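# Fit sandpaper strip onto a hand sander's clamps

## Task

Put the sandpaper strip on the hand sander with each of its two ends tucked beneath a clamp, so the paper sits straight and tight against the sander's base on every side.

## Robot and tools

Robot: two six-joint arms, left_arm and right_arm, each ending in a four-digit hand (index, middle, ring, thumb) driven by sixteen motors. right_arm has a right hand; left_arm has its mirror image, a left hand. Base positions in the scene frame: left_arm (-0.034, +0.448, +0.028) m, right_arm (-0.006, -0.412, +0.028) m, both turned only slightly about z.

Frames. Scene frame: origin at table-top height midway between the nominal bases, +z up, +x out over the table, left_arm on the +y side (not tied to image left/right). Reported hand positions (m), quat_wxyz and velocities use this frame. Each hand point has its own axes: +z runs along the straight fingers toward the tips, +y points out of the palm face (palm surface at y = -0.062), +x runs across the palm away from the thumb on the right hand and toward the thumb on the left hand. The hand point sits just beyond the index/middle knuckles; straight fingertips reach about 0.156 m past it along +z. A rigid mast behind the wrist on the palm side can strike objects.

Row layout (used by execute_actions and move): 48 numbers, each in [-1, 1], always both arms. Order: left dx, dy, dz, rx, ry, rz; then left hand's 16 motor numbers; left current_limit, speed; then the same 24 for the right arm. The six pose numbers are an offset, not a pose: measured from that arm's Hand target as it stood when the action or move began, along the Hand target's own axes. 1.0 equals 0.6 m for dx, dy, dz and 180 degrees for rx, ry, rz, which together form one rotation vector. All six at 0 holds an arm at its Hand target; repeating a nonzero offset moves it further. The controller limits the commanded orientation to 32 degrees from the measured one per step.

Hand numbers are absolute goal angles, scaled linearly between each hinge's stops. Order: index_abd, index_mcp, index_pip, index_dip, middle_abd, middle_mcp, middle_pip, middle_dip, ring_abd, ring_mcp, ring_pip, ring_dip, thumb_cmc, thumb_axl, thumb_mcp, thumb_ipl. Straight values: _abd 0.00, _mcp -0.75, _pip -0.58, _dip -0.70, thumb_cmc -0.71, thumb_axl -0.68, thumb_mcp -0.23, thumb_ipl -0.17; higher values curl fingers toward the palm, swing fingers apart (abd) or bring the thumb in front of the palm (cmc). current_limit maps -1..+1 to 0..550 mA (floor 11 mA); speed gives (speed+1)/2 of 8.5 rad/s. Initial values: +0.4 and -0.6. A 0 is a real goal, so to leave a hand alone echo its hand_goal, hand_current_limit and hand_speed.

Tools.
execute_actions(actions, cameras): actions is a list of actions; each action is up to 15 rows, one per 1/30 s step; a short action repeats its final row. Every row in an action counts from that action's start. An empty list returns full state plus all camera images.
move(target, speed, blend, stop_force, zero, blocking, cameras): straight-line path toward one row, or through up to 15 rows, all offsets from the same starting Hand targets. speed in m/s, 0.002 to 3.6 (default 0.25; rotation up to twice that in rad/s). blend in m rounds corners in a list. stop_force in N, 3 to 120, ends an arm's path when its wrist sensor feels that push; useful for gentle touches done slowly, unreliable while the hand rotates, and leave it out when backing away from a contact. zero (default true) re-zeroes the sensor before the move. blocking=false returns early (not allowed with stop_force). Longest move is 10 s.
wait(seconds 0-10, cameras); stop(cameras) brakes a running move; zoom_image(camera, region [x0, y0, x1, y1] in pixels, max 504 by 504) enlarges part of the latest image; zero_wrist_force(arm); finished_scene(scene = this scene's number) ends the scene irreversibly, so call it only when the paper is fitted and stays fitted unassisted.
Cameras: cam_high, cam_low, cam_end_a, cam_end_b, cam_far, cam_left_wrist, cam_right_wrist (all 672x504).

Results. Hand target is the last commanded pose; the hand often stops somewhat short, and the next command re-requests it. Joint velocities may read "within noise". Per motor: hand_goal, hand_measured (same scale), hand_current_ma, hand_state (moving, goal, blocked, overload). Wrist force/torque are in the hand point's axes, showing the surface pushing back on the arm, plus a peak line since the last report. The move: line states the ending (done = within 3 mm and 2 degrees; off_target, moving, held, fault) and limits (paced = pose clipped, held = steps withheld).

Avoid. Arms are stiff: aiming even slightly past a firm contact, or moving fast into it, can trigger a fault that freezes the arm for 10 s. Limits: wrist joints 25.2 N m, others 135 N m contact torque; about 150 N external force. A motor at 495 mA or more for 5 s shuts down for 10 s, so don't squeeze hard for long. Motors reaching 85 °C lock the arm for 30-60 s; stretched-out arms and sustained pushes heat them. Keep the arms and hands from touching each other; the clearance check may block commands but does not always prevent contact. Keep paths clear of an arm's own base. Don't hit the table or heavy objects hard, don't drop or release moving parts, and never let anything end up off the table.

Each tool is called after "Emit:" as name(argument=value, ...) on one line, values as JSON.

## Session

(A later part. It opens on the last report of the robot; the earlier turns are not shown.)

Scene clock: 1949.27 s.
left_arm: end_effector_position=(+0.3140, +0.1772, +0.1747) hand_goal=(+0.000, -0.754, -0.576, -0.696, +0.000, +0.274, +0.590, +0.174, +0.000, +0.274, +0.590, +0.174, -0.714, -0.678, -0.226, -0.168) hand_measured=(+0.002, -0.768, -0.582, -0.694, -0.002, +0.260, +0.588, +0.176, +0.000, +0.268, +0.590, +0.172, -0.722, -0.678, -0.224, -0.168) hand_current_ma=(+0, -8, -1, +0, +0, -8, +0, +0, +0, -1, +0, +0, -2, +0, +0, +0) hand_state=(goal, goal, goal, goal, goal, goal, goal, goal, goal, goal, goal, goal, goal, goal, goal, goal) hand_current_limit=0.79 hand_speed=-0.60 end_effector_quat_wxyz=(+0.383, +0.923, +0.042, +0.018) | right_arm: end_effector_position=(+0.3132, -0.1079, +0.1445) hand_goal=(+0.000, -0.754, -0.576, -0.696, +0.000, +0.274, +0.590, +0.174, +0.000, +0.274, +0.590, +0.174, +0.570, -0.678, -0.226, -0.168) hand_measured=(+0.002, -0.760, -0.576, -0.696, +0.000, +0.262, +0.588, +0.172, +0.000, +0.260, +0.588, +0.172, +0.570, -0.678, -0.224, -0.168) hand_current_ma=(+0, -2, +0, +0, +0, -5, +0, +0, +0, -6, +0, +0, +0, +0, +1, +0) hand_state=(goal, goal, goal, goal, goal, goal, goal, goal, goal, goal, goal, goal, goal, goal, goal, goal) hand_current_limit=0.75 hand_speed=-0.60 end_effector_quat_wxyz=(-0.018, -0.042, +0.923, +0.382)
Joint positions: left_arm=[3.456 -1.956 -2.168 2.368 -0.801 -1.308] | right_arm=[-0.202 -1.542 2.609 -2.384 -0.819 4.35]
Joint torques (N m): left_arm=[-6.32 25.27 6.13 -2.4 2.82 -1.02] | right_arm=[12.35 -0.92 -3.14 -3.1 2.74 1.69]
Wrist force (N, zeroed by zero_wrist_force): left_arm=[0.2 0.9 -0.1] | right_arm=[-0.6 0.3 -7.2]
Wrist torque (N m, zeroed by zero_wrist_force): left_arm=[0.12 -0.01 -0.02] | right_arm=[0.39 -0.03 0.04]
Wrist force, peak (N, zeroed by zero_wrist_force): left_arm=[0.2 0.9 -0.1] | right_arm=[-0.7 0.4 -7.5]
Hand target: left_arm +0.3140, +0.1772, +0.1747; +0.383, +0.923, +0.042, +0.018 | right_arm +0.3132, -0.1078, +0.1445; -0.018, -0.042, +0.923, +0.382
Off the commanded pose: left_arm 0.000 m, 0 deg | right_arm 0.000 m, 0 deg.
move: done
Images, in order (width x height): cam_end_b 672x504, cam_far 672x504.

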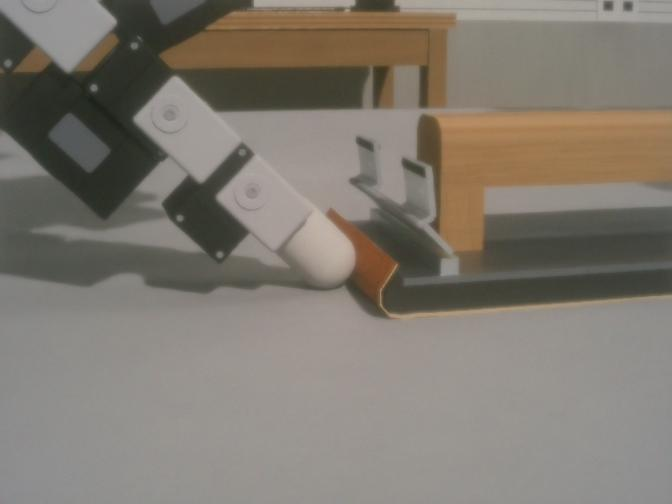

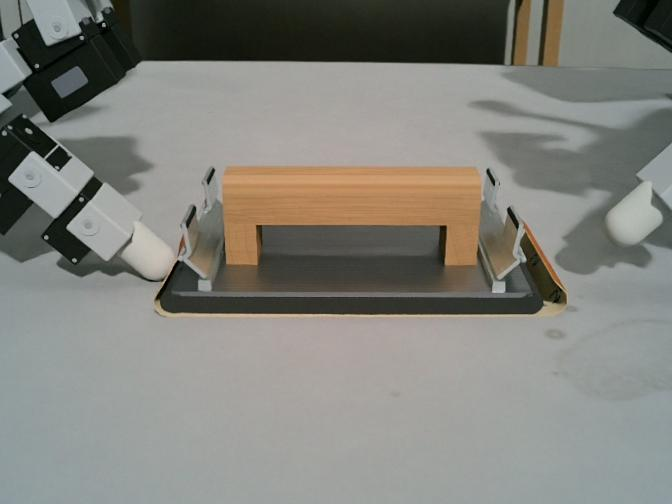

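Emit:
move(target=[0,0,0,0,0,0,0,-0.754,-0.576,-0.696,0,0.274,0.590,0.174,0,0.274,0.590,0.174,-0.714,-0.678,-0.226,-0.168,0.79,-0.6,0,0.0033,0.0033,0,0,0,0,-0.754,-0.576,-0.696,0,0.274,0.590,0.174,0,0.274,0.590,0.174,0.570,-0.678,-0.226,-0.168,0.75,-0.6], speed=0.02, cameras=["cam_far","cam_end_b","cam_end_a"])

Emit:
zoom_image(camera="cam_far", region=[90, 190, 250, 330])

Emit:
zoom_image(camera="cam_far", region=[460, 220, 580, 330])

Emit:
zoom_image(camera="cam_end_a", region=[340, 100, 560, 290])

Scene clock: 1956.03 s.
left_arm: end_effector_position=(+0.3140, +0.1772, +0.1747) hand_goal=(+0.000, -0.754, -0.576, -0.696, +0.000, +0.274, +0.590, +0.174, +0.000, +0.274, +0.590, +0.174, -0.714, -0.678, -0.226, -0.168) hand_measured=(+0.002, -0.768, -0.582, -0.694, -0.002, +0.260, +0.588, +0.176, +0.000, +0.268, +0.590, +0.172, -0.722, -0.678, -0.224, -0.168) hand_current_ma=(+0, -8, -1, +0, +0, -8, +0, +0, +0, -1, +0, +0, -2, +0, +0, +0) hand_state=(goal, goal, goal, goal, goal, goal, goal, goal, goal, goal, goal, goal, goal, goal, goal, goal) hand_current_limit=0.79 hand_speed=-0.60 end_effector_quat_wxyz=(+0.383, +0.923, +0.042, +0.018) | right_arm: end_effector_position=(+0.3130, -0.1051, +0.1445) hand_goal=(+0.000, -0.754, -0.576, -0.696, +0.000, +0.274, +0.590, +0.174, +0.000, +0.274, +0.590, +0.174, +0.570, -0.678, -0.226, -0.168) hand_measured=(+0.002, -0.756, -0.576, -0.694, +0.000, +0.262, +0.588, +0.172, +0.000, +0.260, +0.588, +0.172, +0.570, -0.678, -0.224, -0.168) hand_current_ma=(+0, +0, +0, +0, +0, -5, +0, +0, +0, -6, +0, +0, +0, +0, +1, +0) hand_state=(goal, goal, goal, goal, goal, goal, goal, goal, goal, goal, goal, goal, goal, goal, goal, goal) hand_current_limit=0.75 hand_speed=-0.60 end_effector_quat_wxyz=(-0.018, -0.042, +0.923, +0.382)
Joint positions: left_arm=[3.456 -1.956 -2.168 2.368 -0.801 -1.308] | right_arm=[-0.193 -1.538 2.609 -2.396 -0.817 4.362]
Joint torques (N m): left_arm=[-7.06 24.8 5.45 -2.15 2.87 -0.59] | right_arm=[11.63 -0.21 -3.3 -2.75 2.86 1.6]
Wrist force (N, zeroed by zero_wrist_force): left_arm=[0.6 0.4 -0.2] | right_arm=[-0.8 -0.1 -6.3]
Wrist torque (N m, zeroed by zero_wrist_force): left_arm=[0.08 -0.07 0.02] | right_arm=[0.34 0.02 0.02]
Wrist force, peak (N, zeroed by zero_wrist_force): left_arm=[0.5 0.6 0.0] | right_arm=[-0.8 0.5 -8.0]
Hand target: left_arm +0.3140, +0.1772, +0.1747; +0.383, +0.923, +0.042, +0.018 | right_arm +0.3130, -0.1050, +0.1445; -0.018, -0.042, +0.923, +0.382
Off the commanded pose: left_arm 0.000 m, 0 deg | right_arm 0.000 m, 0 deg.
move: done
Images, in order (width x height): cam_end_a 672x504, cam_end_b 672x504, cam_far 672x504.

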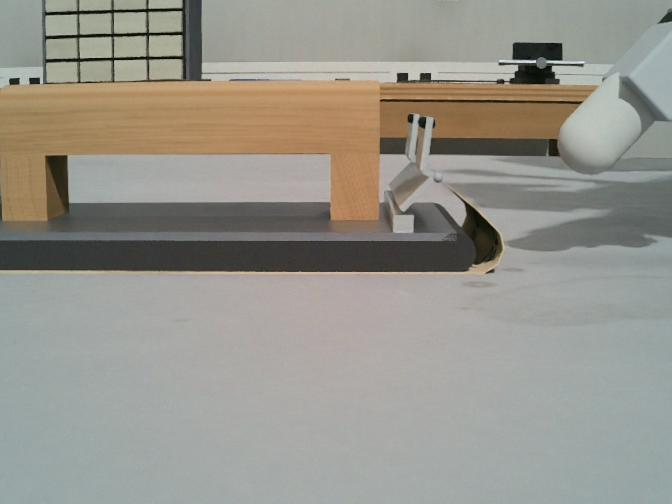

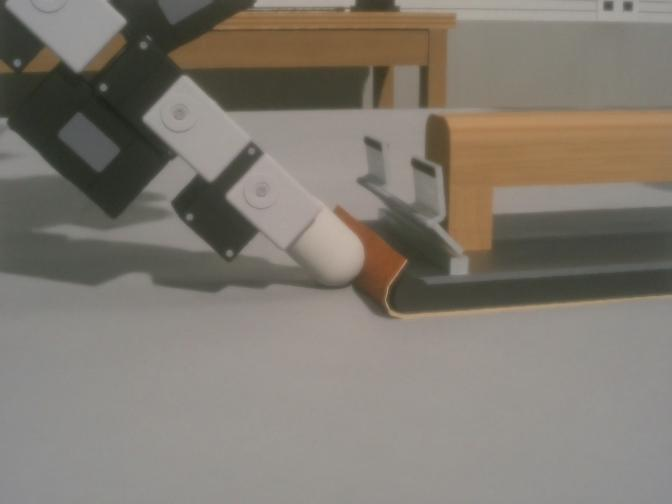

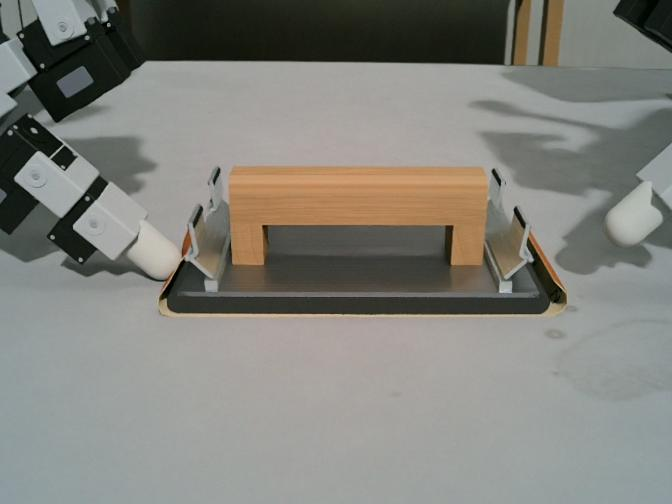

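Scaled by 3.150 from the camera's 672x504 image, which has a finer 960x720 frame.

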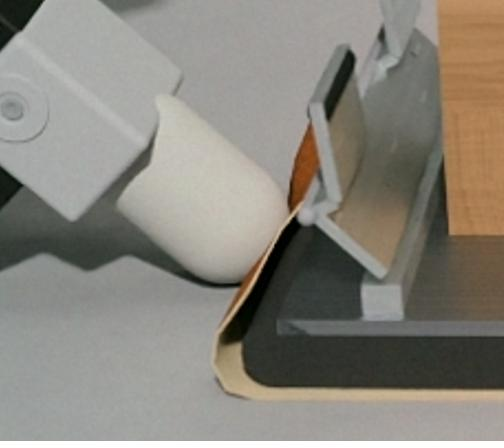

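Scaled by 4.200 from the camera's 672x504 image, which has a finer 960x720 frame.

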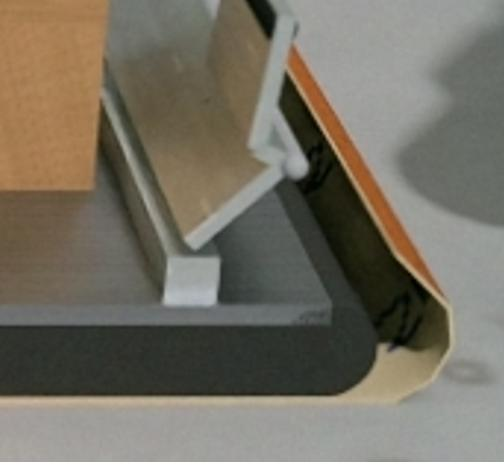

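Scaled by 2.291 from the camera's 672x504 image, which has a finer 960x720 frame.

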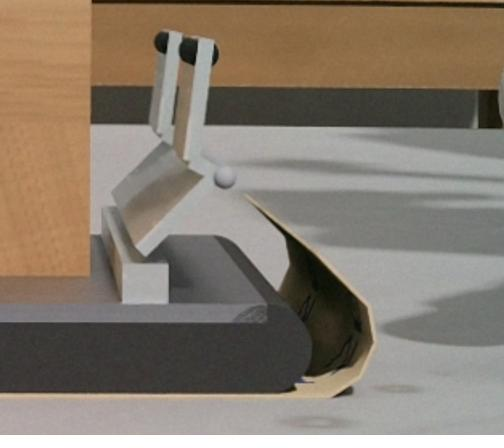

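Emit:
zoom_image(camera="cam_far", region=[150, 285, 270, 330])

Emit:
zoom_image(camera="cam_far", region=[450, 285, 570, 330])

Emit:
zoom_image(camera="cam_end_b", region=[320, 130, 540, 330])

Scaled by 4.200 from the camera's 672x504 image, which has a finer 960x720 frame.

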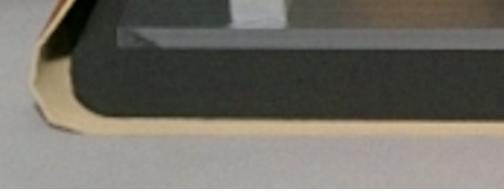

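Scaled by 4.200 from the camera's 672x504 image, which has a finer 960x720 frame.

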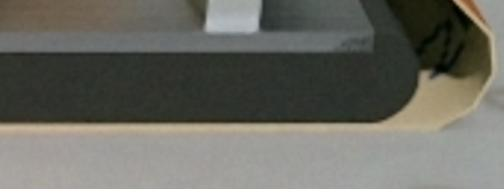

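Scaled by 2.291 from the camera's 672x504 image, which has a finer 960x720 frame.

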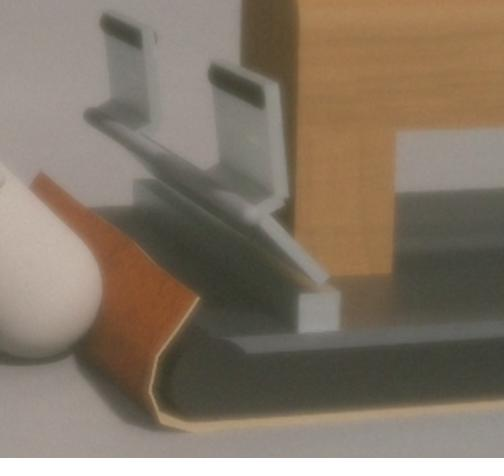

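Emit:
move(target=[[0,0,0,0,0,0,0,-0.754,-0.576,-0.696,0,0.274,0.590,0.174,0,0.274,0.590,0.174,-0.714,-0.678,-0.226,-0.168,0.79,-0.6,0,0.0067,-0.0022,0,0,0,0,-0.754,-0.576,-0.696,0,0.274,0.590,0.174,0,0.274,0.590,0.174,0.570,-0.678,-0.226,-0.168,0.75,-0.6],[0,0,0,0,0,0,0,-0.754,-0.576,-0.696,0,0.274,0.590,0.174,0,0.274,0.590,0.174,-0.714,-0.678,-0.226,-0.168,0.79,-0.6,0,0.0134,-0.0028,0,0,0,0,-0.754,-0.576,-0.696,0,0.274,0.590,0.174,0,0.274,0.590,0.174,0.570,-0.678,-0.226,-0.168,0.75,-0.6]], speed=0.02, cameras=["cam_far","cam_end_b","cam_end_a"])

Emit:
zoom_image(camera="cam_far", region=[90, 190, 250, 330])

Emit:
zoom_image(camera="cam_end_b", region=[280, 130, 540, 330])

Scene clock: 1991.00 s.
left_arm: end_effector_position=(+0.3140, +0.1772, +0.1747) hand_goal=(+0.000, -0.754, -0.576, -0.696, +0.000, +0.274, +0.590, +0.174, +0.000, +0.274, +0.590, +0.174, -0.714, -0.678, -0.226, -0.168) hand_measured=(+0.002, -0.768, -0.582, -0.694, -0.002, +0.260, +0.588, +0.176, +0.000, +0.268, +0.590, +0.172, -0.722, -0.678, -0.224, -0.168) hand_current_ma=(+0, -8, -1, +0, +0, -8, +0, +0, +0, -1, +0, +0, -2, +0, +0, +0) hand_state=(goal, goal, goal, goal, goal, goal, goal, goal, goal, goal, goal, goal, goal, goal, goal, goal) hand_current_limit=0.79 hand_speed=-0.60 end_effector_quat_wxyz=(+0.383, +0.923, +0.042, +0.018) | right_arm: end_effector_position=(+0.3126, -0.1006, +0.1513) hand_goal=(+0.000, -0.754, -0.576, -0.696, +0.000, +0.274, +0.590, +0.174, +0.000, +0.274, +0.590, +0.174, +0.570, -0.678, -0.226, -0.168) hand_measured=(+0.000, -0.772, -0.582, -0.698, +0.000, +0.262, +0.588, +0.172, +0.000, +0.260, +0.588, +0.172, +0.570, -0.678, -0.224, -0.168) hand_current_ma=(+0, -9, -2, +0, +0, -5, +0, +0, +0, -6, +0, +0, +0, +0, +1, +0) hand_state=(goal, goal, goal, goal, goal, goal, goal, goal, goal, goal, goal, goal, goal, goal, goal, goal) hand_current_limit=0.75 hand_speed=-0.60 end_effector_quat_wxyz=(-0.018, -0.042, +0.923, +0.382)
Joint positions: left_arm=[3.456 -1.956 -2.168 2.368 -0.801 -1.308] | right_arm=[-0.178 -1.559 2.603 -2.382 -0.813 4.381]
Joint torques (N m): left_arm=[-6.44 23.8 6.55 -2.13 3.34 -1.12] | right_arm=[11.9 -24.31 -19.8 -0.86 2.78 1.91]
Wrist force (N, zeroed by zero_wrist_force): left_arm=[0.3 0.4 -0.2] | right_arm=[-0.7 -0.4 -2.3]
Wrist torque (N m, zeroed by zero_wrist_force): left_arm=[0.08 -0.03 -0.01] | right_arm=[0.17 0.09 0.04]
Wrist force, peak (N, zeroed by zero_wrist_force): left_arm=[0.6 0.6 0.0] | right_arm=[-0.7 0.3 -6.8]
Hand target: left_arm +0.3140, +0.1772, +0.1747; +0.383, +0.923, +0.042, +0.018 | right_arm +0.3126, -0.1005, +0.1514; -0.018, -0.042, +0.923, +0.382
Off the commanded pose: left_arm 0.000 m, 0 deg | right_arm 0.000 m, 0 deg.
move: done
Images, in order (width x height): cam_end_a 672x504, cam_end_b 672x504, cam_far 672x504.

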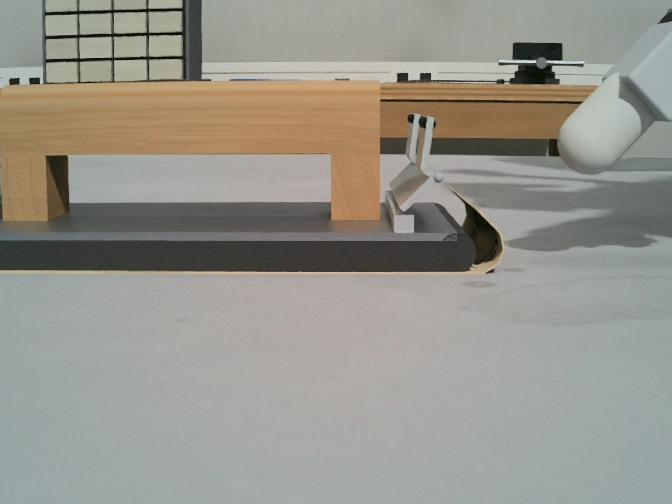

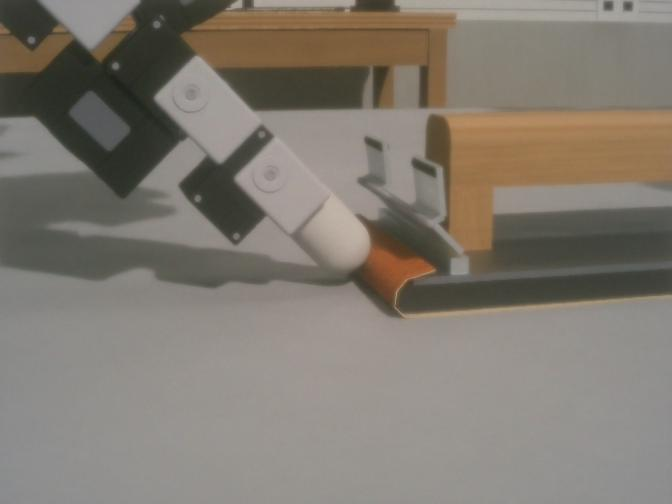

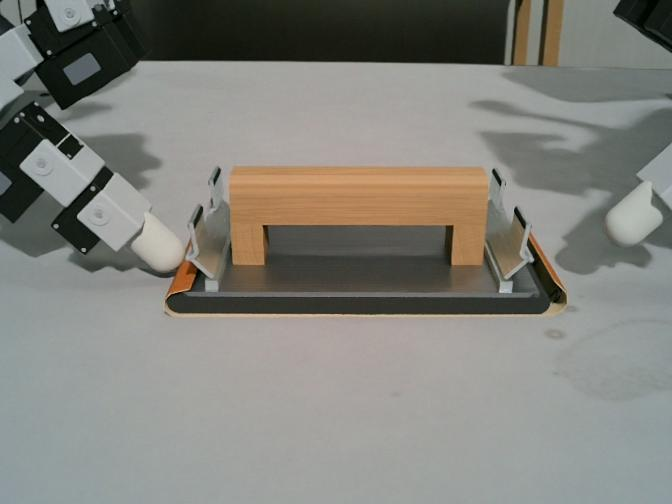

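Scaled by 3.150 from the camera's 672x504 image, which has a finer 960x720 frame.

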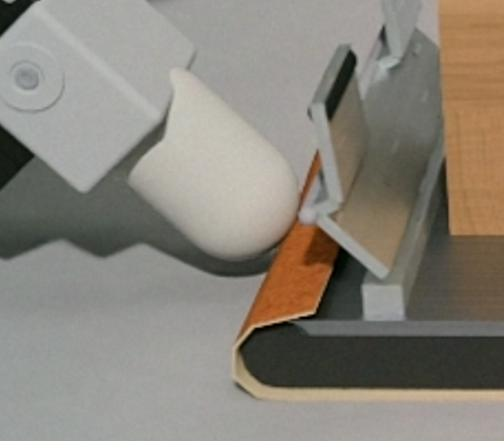

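Scaled by 1.938 from the camera's 672x504 image, which has a finer 960x720 frame.

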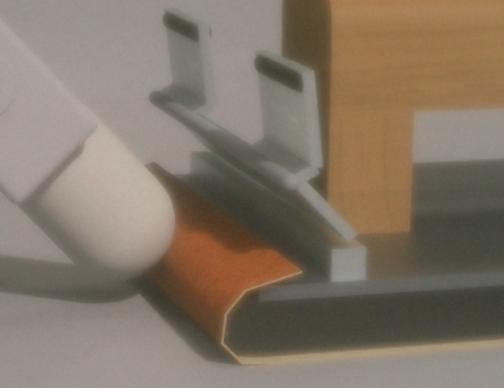

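Emit:
move(target=[0,0,0,0,0,0,0,-0.754,-0.576,-0.696,0,0.274,0.590,0.174,0,0.274,0.590,0.174,-0.714,-0.678,-0.226,-0.168,0.79,-0.6,0,-0.0034,0.0001,0,0,0,0,-0.754,-0.576,-0.696,0,0.274,0.590,0.174,0,0.274,0.590,0.174,0.570,-0.678,-0.226,-0.168,0.75,-0.6], speed=0.02, cameras=["cam_far","cam_end_b","cam_end_a","cam_high"])

Emit:
zoom_image(camera="cam_far", region=[90, 190, 250, 330])

Emit:
zoom_image(camera="cam_end_b", region=[280, 130, 540, 330])

Scene clock: 2001.43 s.
left_arm: end_effector_position=(+0.3140, +0.1772, +0.1747) hand_goal=(+0.000, -0.754, -0.576, -0.696, +0.000, +0.274, +0.590, +0.174, +0.000, +0.274, +0.590, +0.174, -0.714, -0.678, -0.226, -0.168) hand_measured=(+0.002, -0.768, -0.582, -0.694, -0.002, +0.260, +0.588, +0.176, +0.000, +0.268, +0.590, +0.172, -0.722, -0.678, -0.224, -0.168) hand_current_ma=(+0, -8, -1, +0, +0, -8, +0, +0, +0, -1, +0, +0, -2, +0, +0, +0) hand_state=(goal, goal, goal, goal, goal, goal, goal, goal, goal, goal, goal, goal, goal, goal, goal, goal) hand_current_limit=0.79 hand_speed=-0.60 end_effector_quat_wxyz=(+0.383, +0.923, +0.042, +0.018) | right_arm: end_effector_position=(+0.3127, -0.1019, +0.1500) hand_goal=(+0.000, -0.754, -0.576, -0.696, +0.000, +0.274, +0.590, +0.174, +0.000, +0.274, +0.590, +0.174, +0.570, -0.678, -0.226, -0.168) hand_measured=(+0.000, -0.766, -0.580, -0.698, +0.000, +0.262, +0.588, +0.172, +0.000, +0.260, +0.588, +0.172, +0.570, -0.678, -0.224, -0.168) hand_current_ma=(+0, -5, +0, +0, +0, -5, +0, +0, +0, -6, +0, +0, +0, +0, +1, +0) hand_state=(goal, goal, goal, goal, goal, goal, goal, goal, goal, goal, goal, goal, goal, goal, goal, goal) hand_current_limit=0.75 hand_speed=-0.60 end_effector_quat_wxyz=(-0.018, -0.042, +0.923, +0.382)
Joint positions: left_arm=[3.456 -1.956 -2.168 2.368 -0.801 -1.308] | right_arm=[-0.183 -1.555 2.604 -2.383 -0.814 4.376]
Joint torques (N m): left_arm=[-7.65 21.09 9.06 -2.37 3.09 -0.8] | right_arm=[-8.45 -1.08 -3.06 -3.66 -0.31 -1.97]
Wrist force (N, zeroed by zero_wrist_force): left_arm=[0.5 0.5 -0.1] | right_arm=[-0.5 0.3 -3.1]
Wrist torque (N m, zeroed by zero_wrist_force): left_arm=[0.07 -0.04 0.01] | right_arm=[0.11 0.06 0.16]
Wrist force, peak (N, zeroed by zero_wrist_force): left_arm=[0.6 0.6 0.2] | right_arm=[-0.5 0.3 -3.1]
Hand target: left_arm +0.3140, +0.1772, +0.1747; +0.383, +0.923, +0.042, +0.018 | right_arm +0.3127, -0.1019, +0.1499; -0.018, -0.042, +0.923, +0.382
Off the commanded pose: left_arm 0.000 m, 0 deg | right_arm 0.000 m, 0 deg.
move: done
Images, in order (width x height): cam_high 672x504, cam_end_a 672x504, cam_end_b 672x504, cam_far 672x504.

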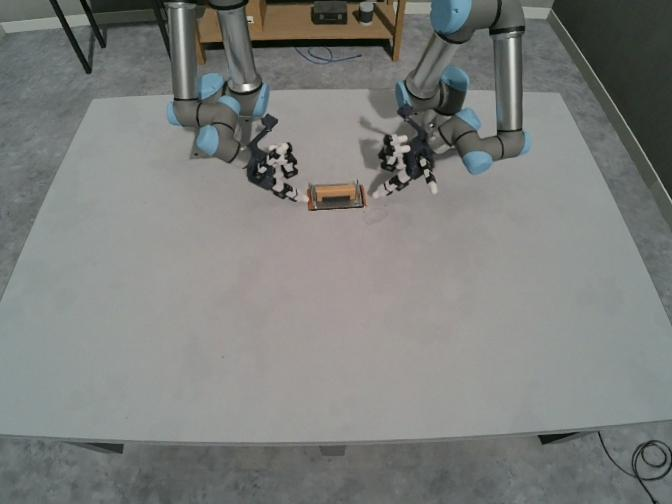

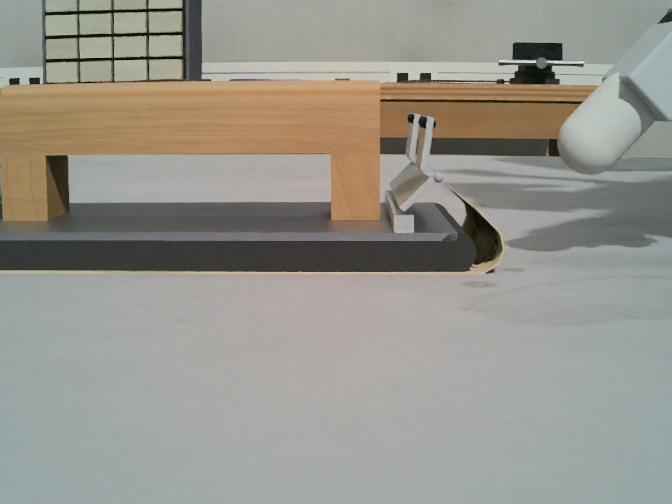

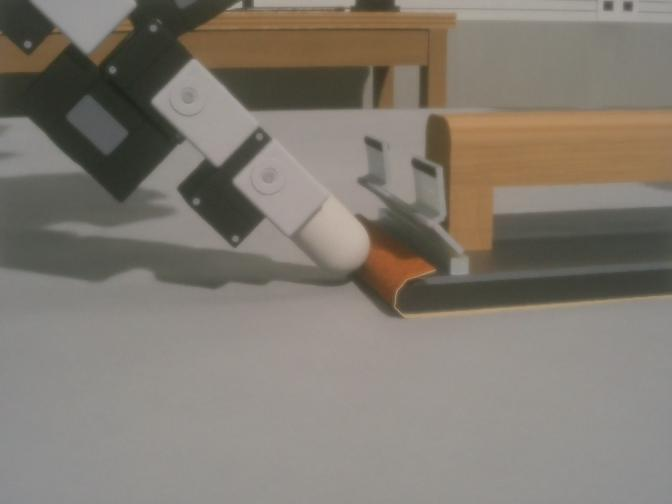

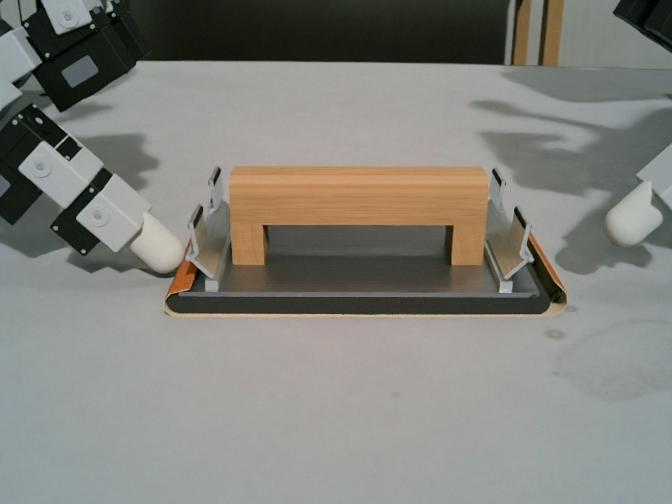

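Scaled by 3.150 from the camera's 672x504 image, which has a finer 960x720 frame.

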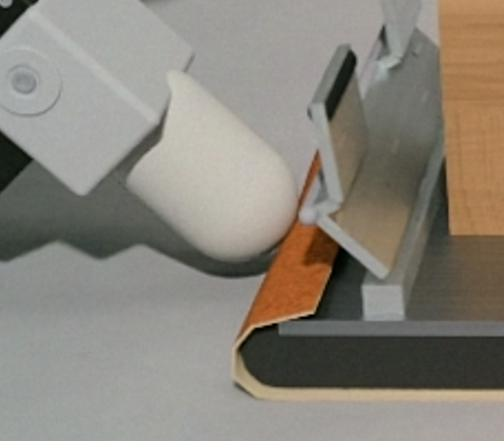

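Scaled by 1.938 from the camera's 672x504 image, which has a finer 960x720 frame.

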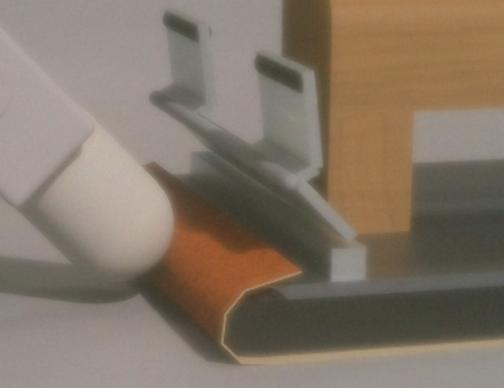

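Emit:
move(target=[[0,0.0887,-0.0887,0,0,0,0,-0.754,-0.576,-0.696,0,0.274,0.590,0.174,0,0.274,0.590,0.174,-0.714,-0.678,-0.226,-0.168,0.79,-0.6,0,0,0,0,0,0,0,-0.754,-0.576,-0.696,0,0.274,0.590,0.174,0,0.274,0.590,0.174,0.570,-0.678,-0.226,-0.168,0.75,-0.6],[0.0075,0.3083,0.1593,0,0,0,0,-0.754,-0.576,-0.696,0,0.274,0.590,0.174,0,0.274,0.590,0.174,-0.714,-0.678,-0.226,-0.168,0.79,-0.6,0,0,0,0,0,0,0,-0.754,-0.576,-0.696,0,0.274,0.590,0.174,0,0.274,0.590,0.174,0.570,-0.678,-0.226,-0.168,0.75,-0.6],[0.0075,0.2848,0.1828,0,0,0,0,-0.754,-0.576,-0.696,0,0.274,0.590,0.174,0,0.274,0.590,0.174,-0.714,-0.678,-0.226,-0.168,0.79,-0.6,0,0,0,0,0,0,0,-0.754,-0.576,-0.696,0,0.274,0.590,0.174,0,0.274,0.590,0.174,0.570,-0.678,-0.226,-0.168,0.75,-0.6]], speed=[0.12, 0.15, 0.06], blend=[0.02, 0, 0], cameras=["cam_far","cam_end_b","cam_end_a","cam_high"])

Emit:
zoom_image(camera="cam_far", region=[90, 130, 290, 330])

Emit:
zoom_image(camera="cam_end_b", region=[280, 60, 580, 330])

Scene clock: 2066.97 s.
left_arm: end_effector_position=(+0.3366, -0.0198, +0.2184) hand_goal=(+0.000, -0.754, -0.576, -0.696, +0.000, +0.274, +0.590, +0.174, +0.000, +0.274, +0.590, +0.174, -0.714, -0.678, -0.226, -0.168) hand_measured=(+0.002, -0.768, -0.582, -0.694, -0.002, +0.260, +0.588, +0.176, +0.000, +0.268, +0.590, +0.172, -0.722, -0.678, -0.224, -0.168) hand_current_ma=(+0, -8, -1, +0, +0, -7, +0, +0, +0, -1, +0, +0, -2, +0, +0, +0) hand_state=(goal, goal, goal, goal, goal, goal, goal, goal, goal, goal, goal, goal, goal, goal, goal, goal) hand_current_limit=0.79 hand_speed=-0.60 end_effector_quat_wxyz=(+0.383, +0.923, +0.042, +0.018) | right_arm: end_effector_position=(+0.3127, -0.1019, +0.1499) hand_goal=(+0.000, -0.754, -0.576, -0.696, +0.000, +0.274, +0.590, +0.174, +0.000, +0.274, +0.590, +0.174, +0.570, -0.678, -0.226, -0.168) hand_measured=(+0.000, -0.766, -0.580, -0.698, +0.000, +0.262, +0.588, +0.172, +0.000, +0.260, +0.588, +0.172, +0.570, -0.678, -0.224, -0.168) hand_current_ma=(+0, -5, +0, +0, +0, -5, +0, +0, +0, -6, +0, +0, +0, +0, +1, +0) hand_state=(goal, goal, goal, goal, goal, goal, goal, goal, goal, goal, goal, goal, goal, goal, goal, goal) hand_current_limit=0.75 hand_speed=-0.60 end_effector_quat_wxyz=(-0.018, -0.042, +0.923, +0.382)
Joint positions: left_arm=[2.859 -1.96 -1.797 2.566 -0.864 -2.122] | right_arm=[-0.183 -1.555 2.604 -2.383 -0.814 4.375]
Joint torques (N m): left_arm=[-9.8 20.85 1.21 0.19 0.66 -1.42] | right_arm=[-9.92 -0.57 -4.11 -3.55 -0.08 -1.43]
Wrist force (N, zeroed by zero_wrist_force): left_arm=[0.2 0.3 -0.4] | right_arm=[-0.4 0.4 -2.6]
Wrist torque (N m, zeroed by zero_wrist_force): left_arm=[0.09 -0.02 0.09] | right_arm=[0.10 0.05 0.18]
Wrist force, peak (N, zeroed by zero_wrist_force): left_arm=[-0.2 1.2 0.5] | right_arm=[-0.5 0.8 -3.0]
Hand target: left_arm +0.3366, -0.0199, +0.2183; +0.383, +0.923, +0.042, +0.018 | right_arm +0.3127, -0.1019, +0.1499; -0.018, -0.042, +0.923, +0.382
Off the commanded pose: left_arm 0.000 m, 0 deg | right_arm 0.000 m, 0 deg.
move: done
Images, in order (width x height): cam_high 672x504, cam_end_a 672x504, cam_end_b 672x504, cam_far 672x504.

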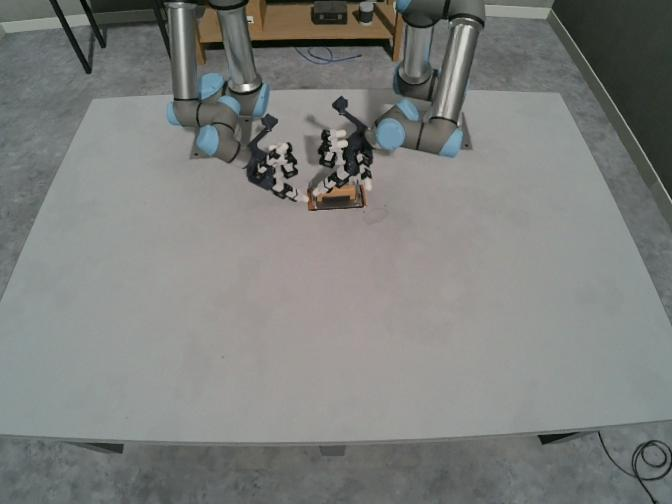

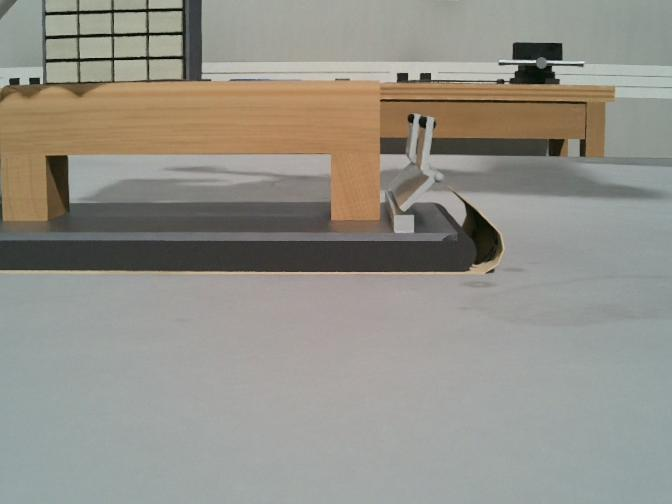

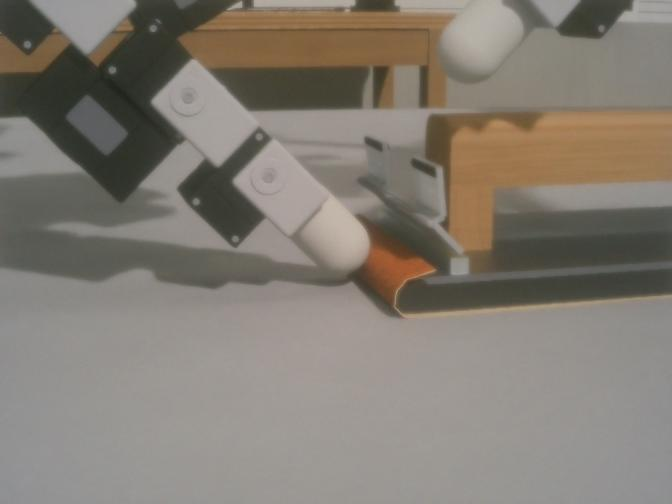

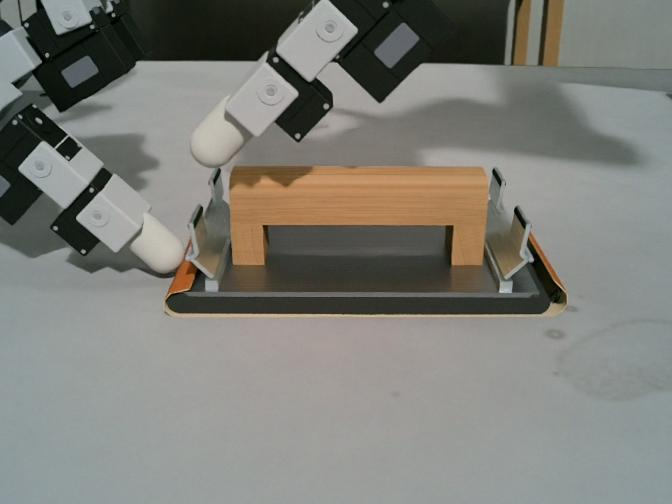

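Scaled by 2.520 from the camera's 672x504 image, which has a finer 960x720 frame.

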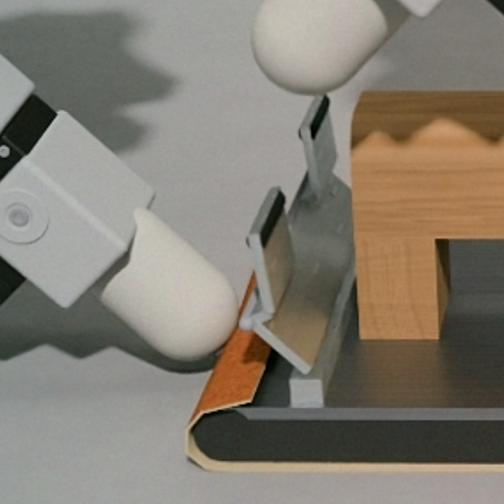

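Scaled by 1.680 from the camera's 672x504 image, which has a finer 960x720 frame.

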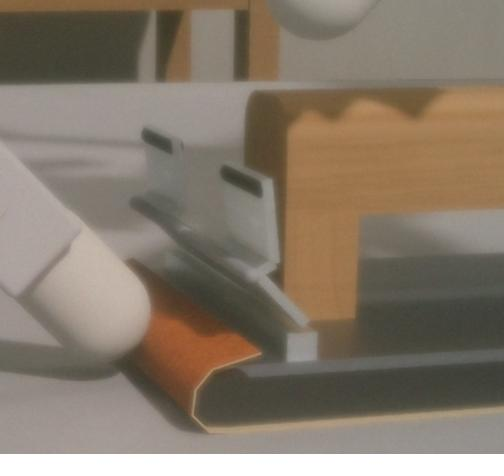

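Emit:
move(target=[0,-0.0224,0.0318,0,0,0,0,-0.754,-0.576,-0.696,0,0.274,0.590,0.174,0,0.274,0.590,0.174,-0.714,-0.678,-0.226,-0.168,0.79,-0.6,0,0,0,0,0,0,0,-0.754,-0.576,-0.696,0,0.274,0.590,0.174,0,0.274,0.590,0.174,0.570,-0.678,-0.226,-0.168,0.75,-0.6], speed=0.04, cameras=["cam_far","cam_end_b","cam_end_a","cam_high"])

Emit:
zoom_image(camera="cam_far", region=[130, 150, 290, 310])

Emit:
zoom_image(camera="cam_end_b", region=[280, 60, 580, 330])

Emit:
zoom_image(camera="cam_high", region=[260, 140, 400, 230])

Scene clock: 2076.30 s.
left_arm: end_effector_position=(+0.3369, -0.0238, +0.1954) hand_goal=(+0.000, -0.754, -0.576, -0.696, +0.000, +0.274, +0.590, +0.174, +0.000, +0.274, +0.590, +0.174, -0.714, -0.678, -0.226, -0.168) hand_measured=(+0.002, -0.768, -0.582, -0.694, -0.002, +0.260, +0.588, +0.176, +0.000, +0.268, +0.590, +0.172, -0.722, -0.678, -0.224, -0.168) hand_current_ma=(+0, -8, -1, +0, +0, -7, +0, +0, +0, -1, +0, +0, -2, +0, +0, +0) hand_state=(goal, goal, goal, goal, goal, goal, goal, goal, goal, goal, goal, goal, goal, goal, goal, goal) hand_current_limit=0.79 hand_speed=-0.60 end_effector_quat_wxyz=(+0.383, +0.923, +0.042, +0.018) | right_arm: end_effector_position=(+0.3127, -0.1019, +0.1499) hand_goal=(+0.000, -0.754, -0.576, -0.696, +0.000, +0.274, +0.590, +0.174, +0.000, +0.274, +0.590, +0.174, +0.570, -0.678, -0.226, -0.168) hand_measured=(+0.000, -0.766, -0.580, -0.698, +0.000, +0.262, +0.588, +0.172, +0.000, +0.260, +0.588, +0.172, +0.570, -0.678, -0.224, -0.168) hand_current_ma=(+0, -5, +0, +0, +0, -5, +0, +0, +0, -6, +0, +0, +0, +0, +1, +0) hand_state=(goal, goal, goal, goal, goal, goal, goal, goal, goal, goal, goal, goal, goal, goal, goal, goal) hand_current_limit=0.75 hand_speed=-0.60 end_effector_quat_wxyz=(-0.018, -0.042, +0.923, +0.382)
Joint positions: left_arm=[2.85 -1.998 -1.81 2.625 -0.867 -2.133] | right_arm=[-0.183 -1.555 2.604 -2.383 -0.814 4.375]
Joint torques (N m): left_arm=[-8.92 21.44 0.79 0.25 -0.03 -1.3] | right_arm=[-9.13 -1.52 -5.06 -3.45 0.01 -1.43]
Wrist force (N, zeroed by zero_wrist_force): left_arm=[0.4 0.3 -0.4] | right_arm=[-0.7 0.1 -2.4]
Wrist torque (N m, zeroed by zero_wrist_force): left_arm=[0.10 -0.05 0.12] | right_arm=[0.07 0.08 0.16]
Wrist force, peak (N, zeroed by zero_wrist_force): left_arm=[0.3 0.8 -0.5] | right_arm=[-0.8 0.7 -3.0]
Hand target: left_arm +0.3369, -0.0239, +0.1953; +0.383, +0.923, +0.042, +0.018 | right_arm +0.3127, -0.1019, +0.1499; -0.018, -0.042, +0.923, +0.382
Off the commanded pose: left_arm 0.000 m, 0 deg | right_arm 0.000 m, 0 deg.
move: done
Images, in order (width x height): cam_high 672x504, cam_end_a 672x504, cam_end_b 672x504, cam_far 672x504.

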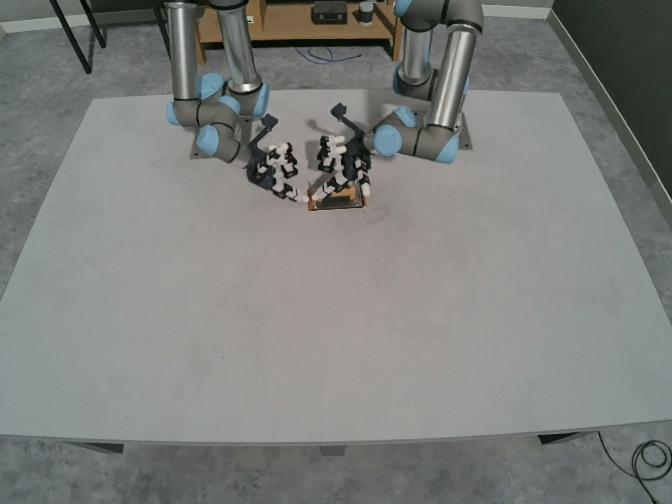

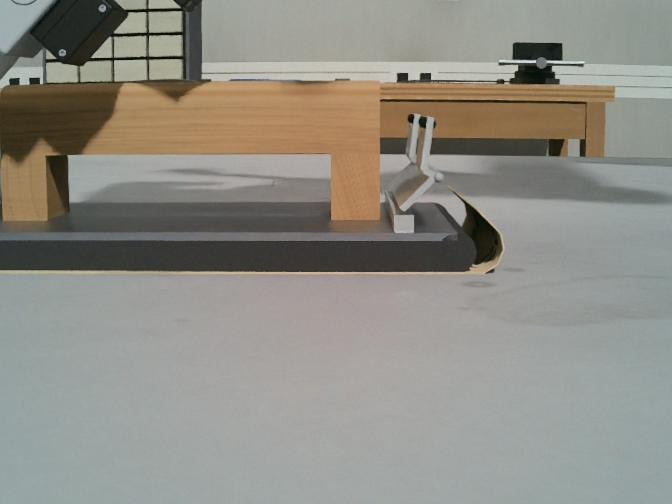

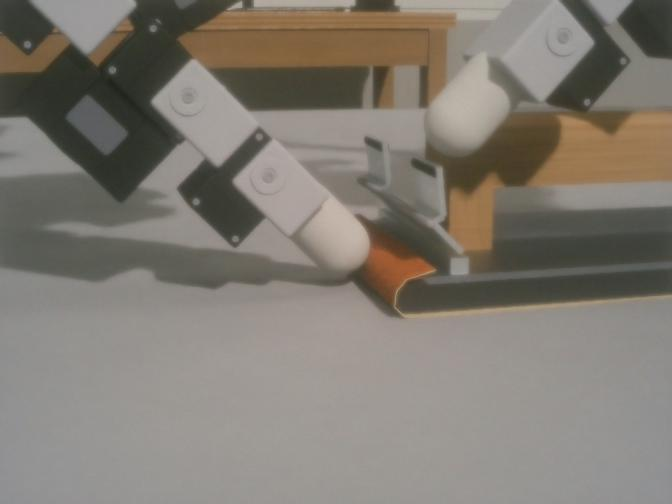

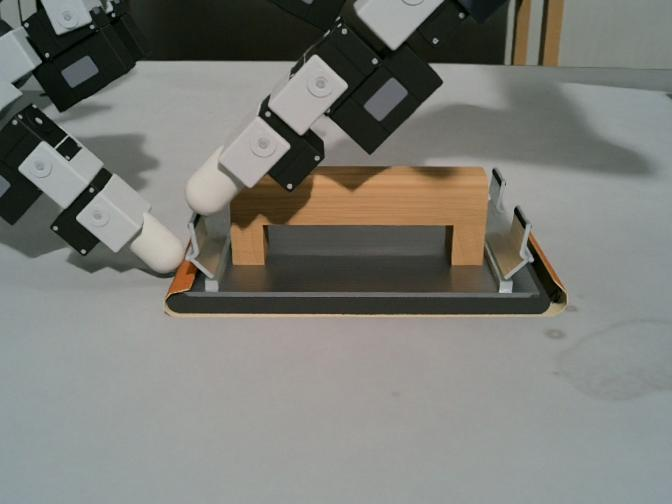

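Scaled by 3.150 from the camera's 672x504 image, which has a finer 960x720 frame.

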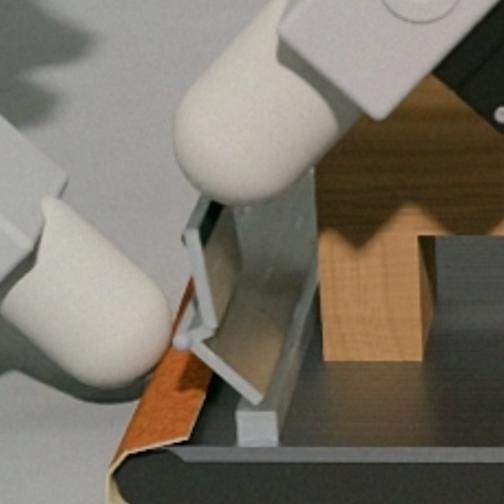

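Scaled by 1.680 from the camera's 672x504 image, which has a finer 960x720 frame.

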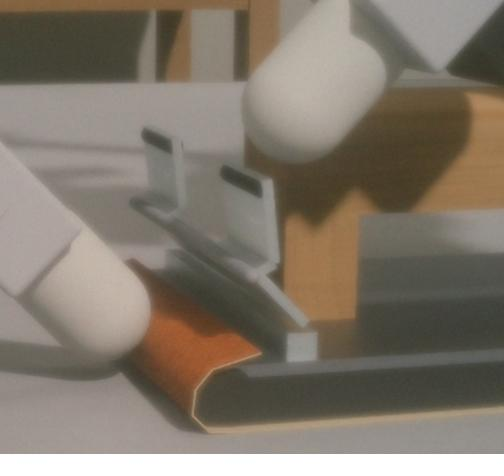

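Scaled by 3.600 from the camera's 672x504 image, which has a finer 960x720 frame.

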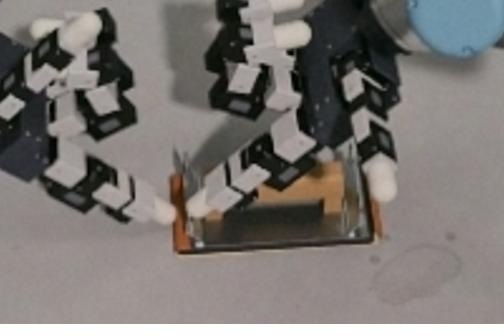

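Emit:
move(target=[[0,-0.0072,0.0081,0,0,0,0,-0.754,-0.576,-0.696,0,0.274,0.590,0.174,0,0.274,0.590,0.174,-0.714,-0.678,-0.226,-0.168,0.79,-0.6,0,0,0,0,0,0,0,-0.754,-0.576,-0.696,0,0.274,0.590,0.174,0,0.274,0.590,0.174,0.570,-0.678,-0.226,-0.168,0.75,-0.6],[0,-0.0004,0.0161,0,0,0,0,-0.754,-0.576,-0.696,0,0.274,0.590,0.174,0,0.274,0.590,0.174,-0.714,-0.678,-0.226,-0.168,0.79,-0.6,0,0,0,0,0,0,0,-0.754,-0.576,-0.696,0,0.274,0.590,0.174,0,0.274,0.590,0.174,0.570,-0.678,-0.226,-0.168,0.75,-0.6]], speed=0.02, cameras=["cam_far","cam_end_b","cam_end_a"])

Emit:
zoom_image(camera="cam_far", region=[130, 150, 290, 310])

Emit:
zoom_image(camera="cam_end_b", region=[280, 60, 580, 330])

Scene clock: 2087.70 s.
left_arm: end_effector_position=(+0.3375, -0.0304, +0.1883) hand_goal=(+0.000, -0.754, -0.576, -0.696, +0.000, +0.274, +0.590, +0.174, +0.000, +0.274, +0.590, +0.174, -0.714, -0.678, -0.226, -0.168) hand_measured=(+0.002, -0.762, -0.578, -0.696, -0.002, +0.260, +0.588, +0.176, +0.000, +0.268, +0.590, +0.172, -0.722, -0.678, -0.224, -0.168) hand_current_ma=(+0, -3, +0, +0, +0, -7, +0, +0, +0, -1, +0, +0, -2, +0, +0, +0) hand_state=(goal, goal, goal, goal, goal, goal, goal, goal, goal, goal, goal, goal, goal, goal, goal, goal) hand_current_limit=0.79 hand_speed=-0.60 end_effector_quat_wxyz=(+0.383, +0.923, +0.042, +0.018) | right_arm: end_effector_position=(+0.3127, -0.1019, +0.1499) hand_goal=(+0.000, -0.754, -0.576, -0.696, +0.000, +0.274, +0.590, +0.174, +0.000, +0.274, +0.590, +0.174, +0.570, -0.678, -0.226, -0.168) hand_measured=(+0.000, -0.766, -0.580, -0.698, +0.000, +0.262, +0.588, +0.172, +0.000, +0.260, +0.588, +0.172, +0.570, -0.678, -0.224, -0.168) hand_current_ma=(+0, -5, +0, +0, +0, -5, +0, +0, +0, -6, +0, +0, +0, +0, +1, +0) hand_state=(goal, goal, goal, goal, goal, goal, goal, goal, goal, goal, goal, goal, goal, goal, goal, goal) hand_current_limit=0.75 hand_speed=-0.60 end_effector_quat_wxyz=(-0.018, -0.042, +0.923, +0.382)
Joint positions: left_arm=[2.835 -2.015 -1.803 2.646 -0.873 -2.152] | right_arm=[-0.183 -1.555 2.604 -2.383 -0.814 4.375]
Joint torques (N m): left_arm=[-8.91 21.35 25.53 0.42 0.06 -1.27] | right_arm=[-9.44 -1.48 -4.79 -3.28 0.13 -1.45]
Wrist force (N, zeroed by zero_wrist_force): left_arm=[0.1 0.3 -0.4] | right_arm=[-0.5 -0.3 -2.2]
Wrist torque (N m, zeroed by zero_wrist_force): left_arm=[0.12 -0.01 0.08] | right_arm=[0.06 0.07 0.16]
Wrist force, peak (N, zeroed by zero_wrist_force): left_arm=[0.2 1.3 -6.4] | right_arm=[-0.4 0.4 -3.3]
Hand target: left_arm +0.3375, -0.0305, +0.1883; +0.383, +0.923, +0.042, +0.018 | right_arm +0.3127, -0.1019, +0.1499; -0.018, -0.042, +0.923, +0.382
Off the commanded pose: left_arm 0.000 m, 0 deg | right_arm 0.000 m, 0 deg.
move: done
Images, in order (width x height): cam_end_a 672x504, cam_end_b 672x504, cam_far 672x504.

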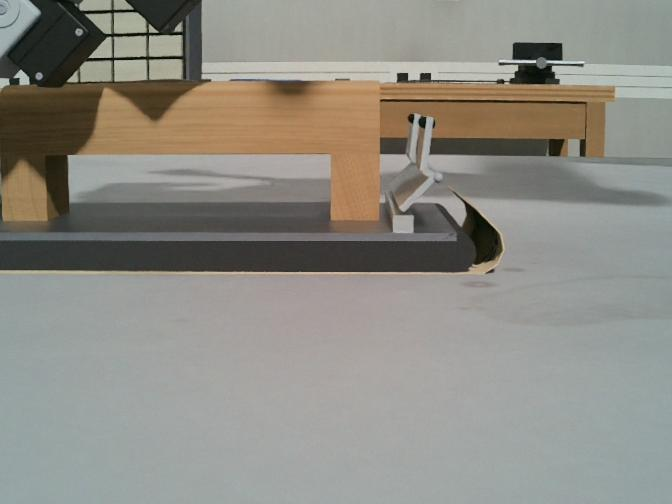

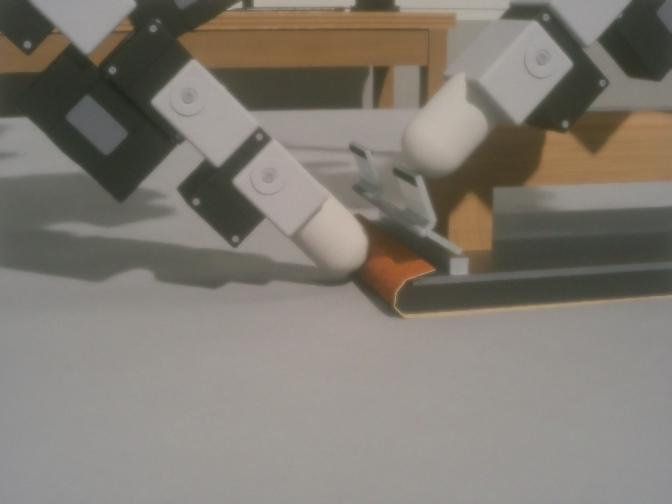

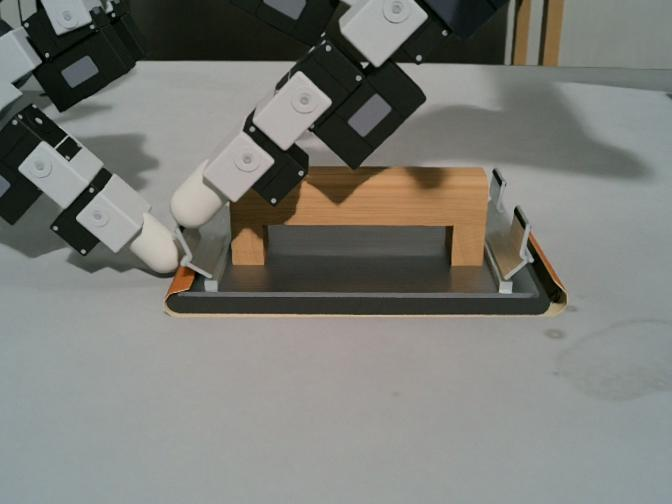

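Scaled by 3.150 from the camera's 672x504 image, which has a finer 960x720 frame.

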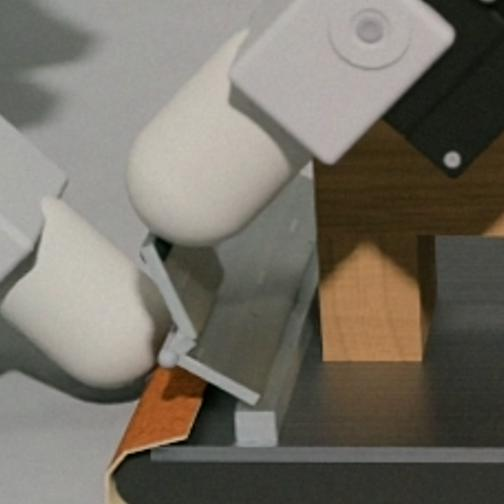

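Scaled by 1.680 from the camera's 672x504 image, which has a finer 960x720 frame.

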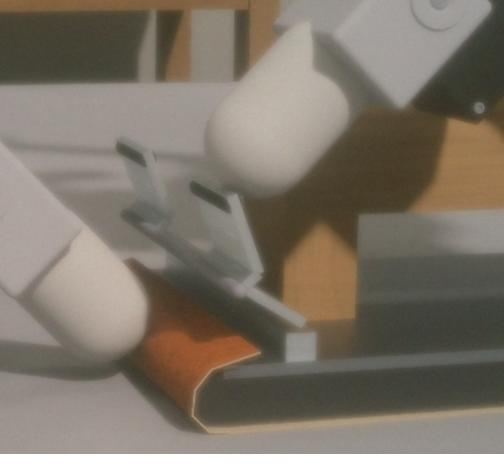

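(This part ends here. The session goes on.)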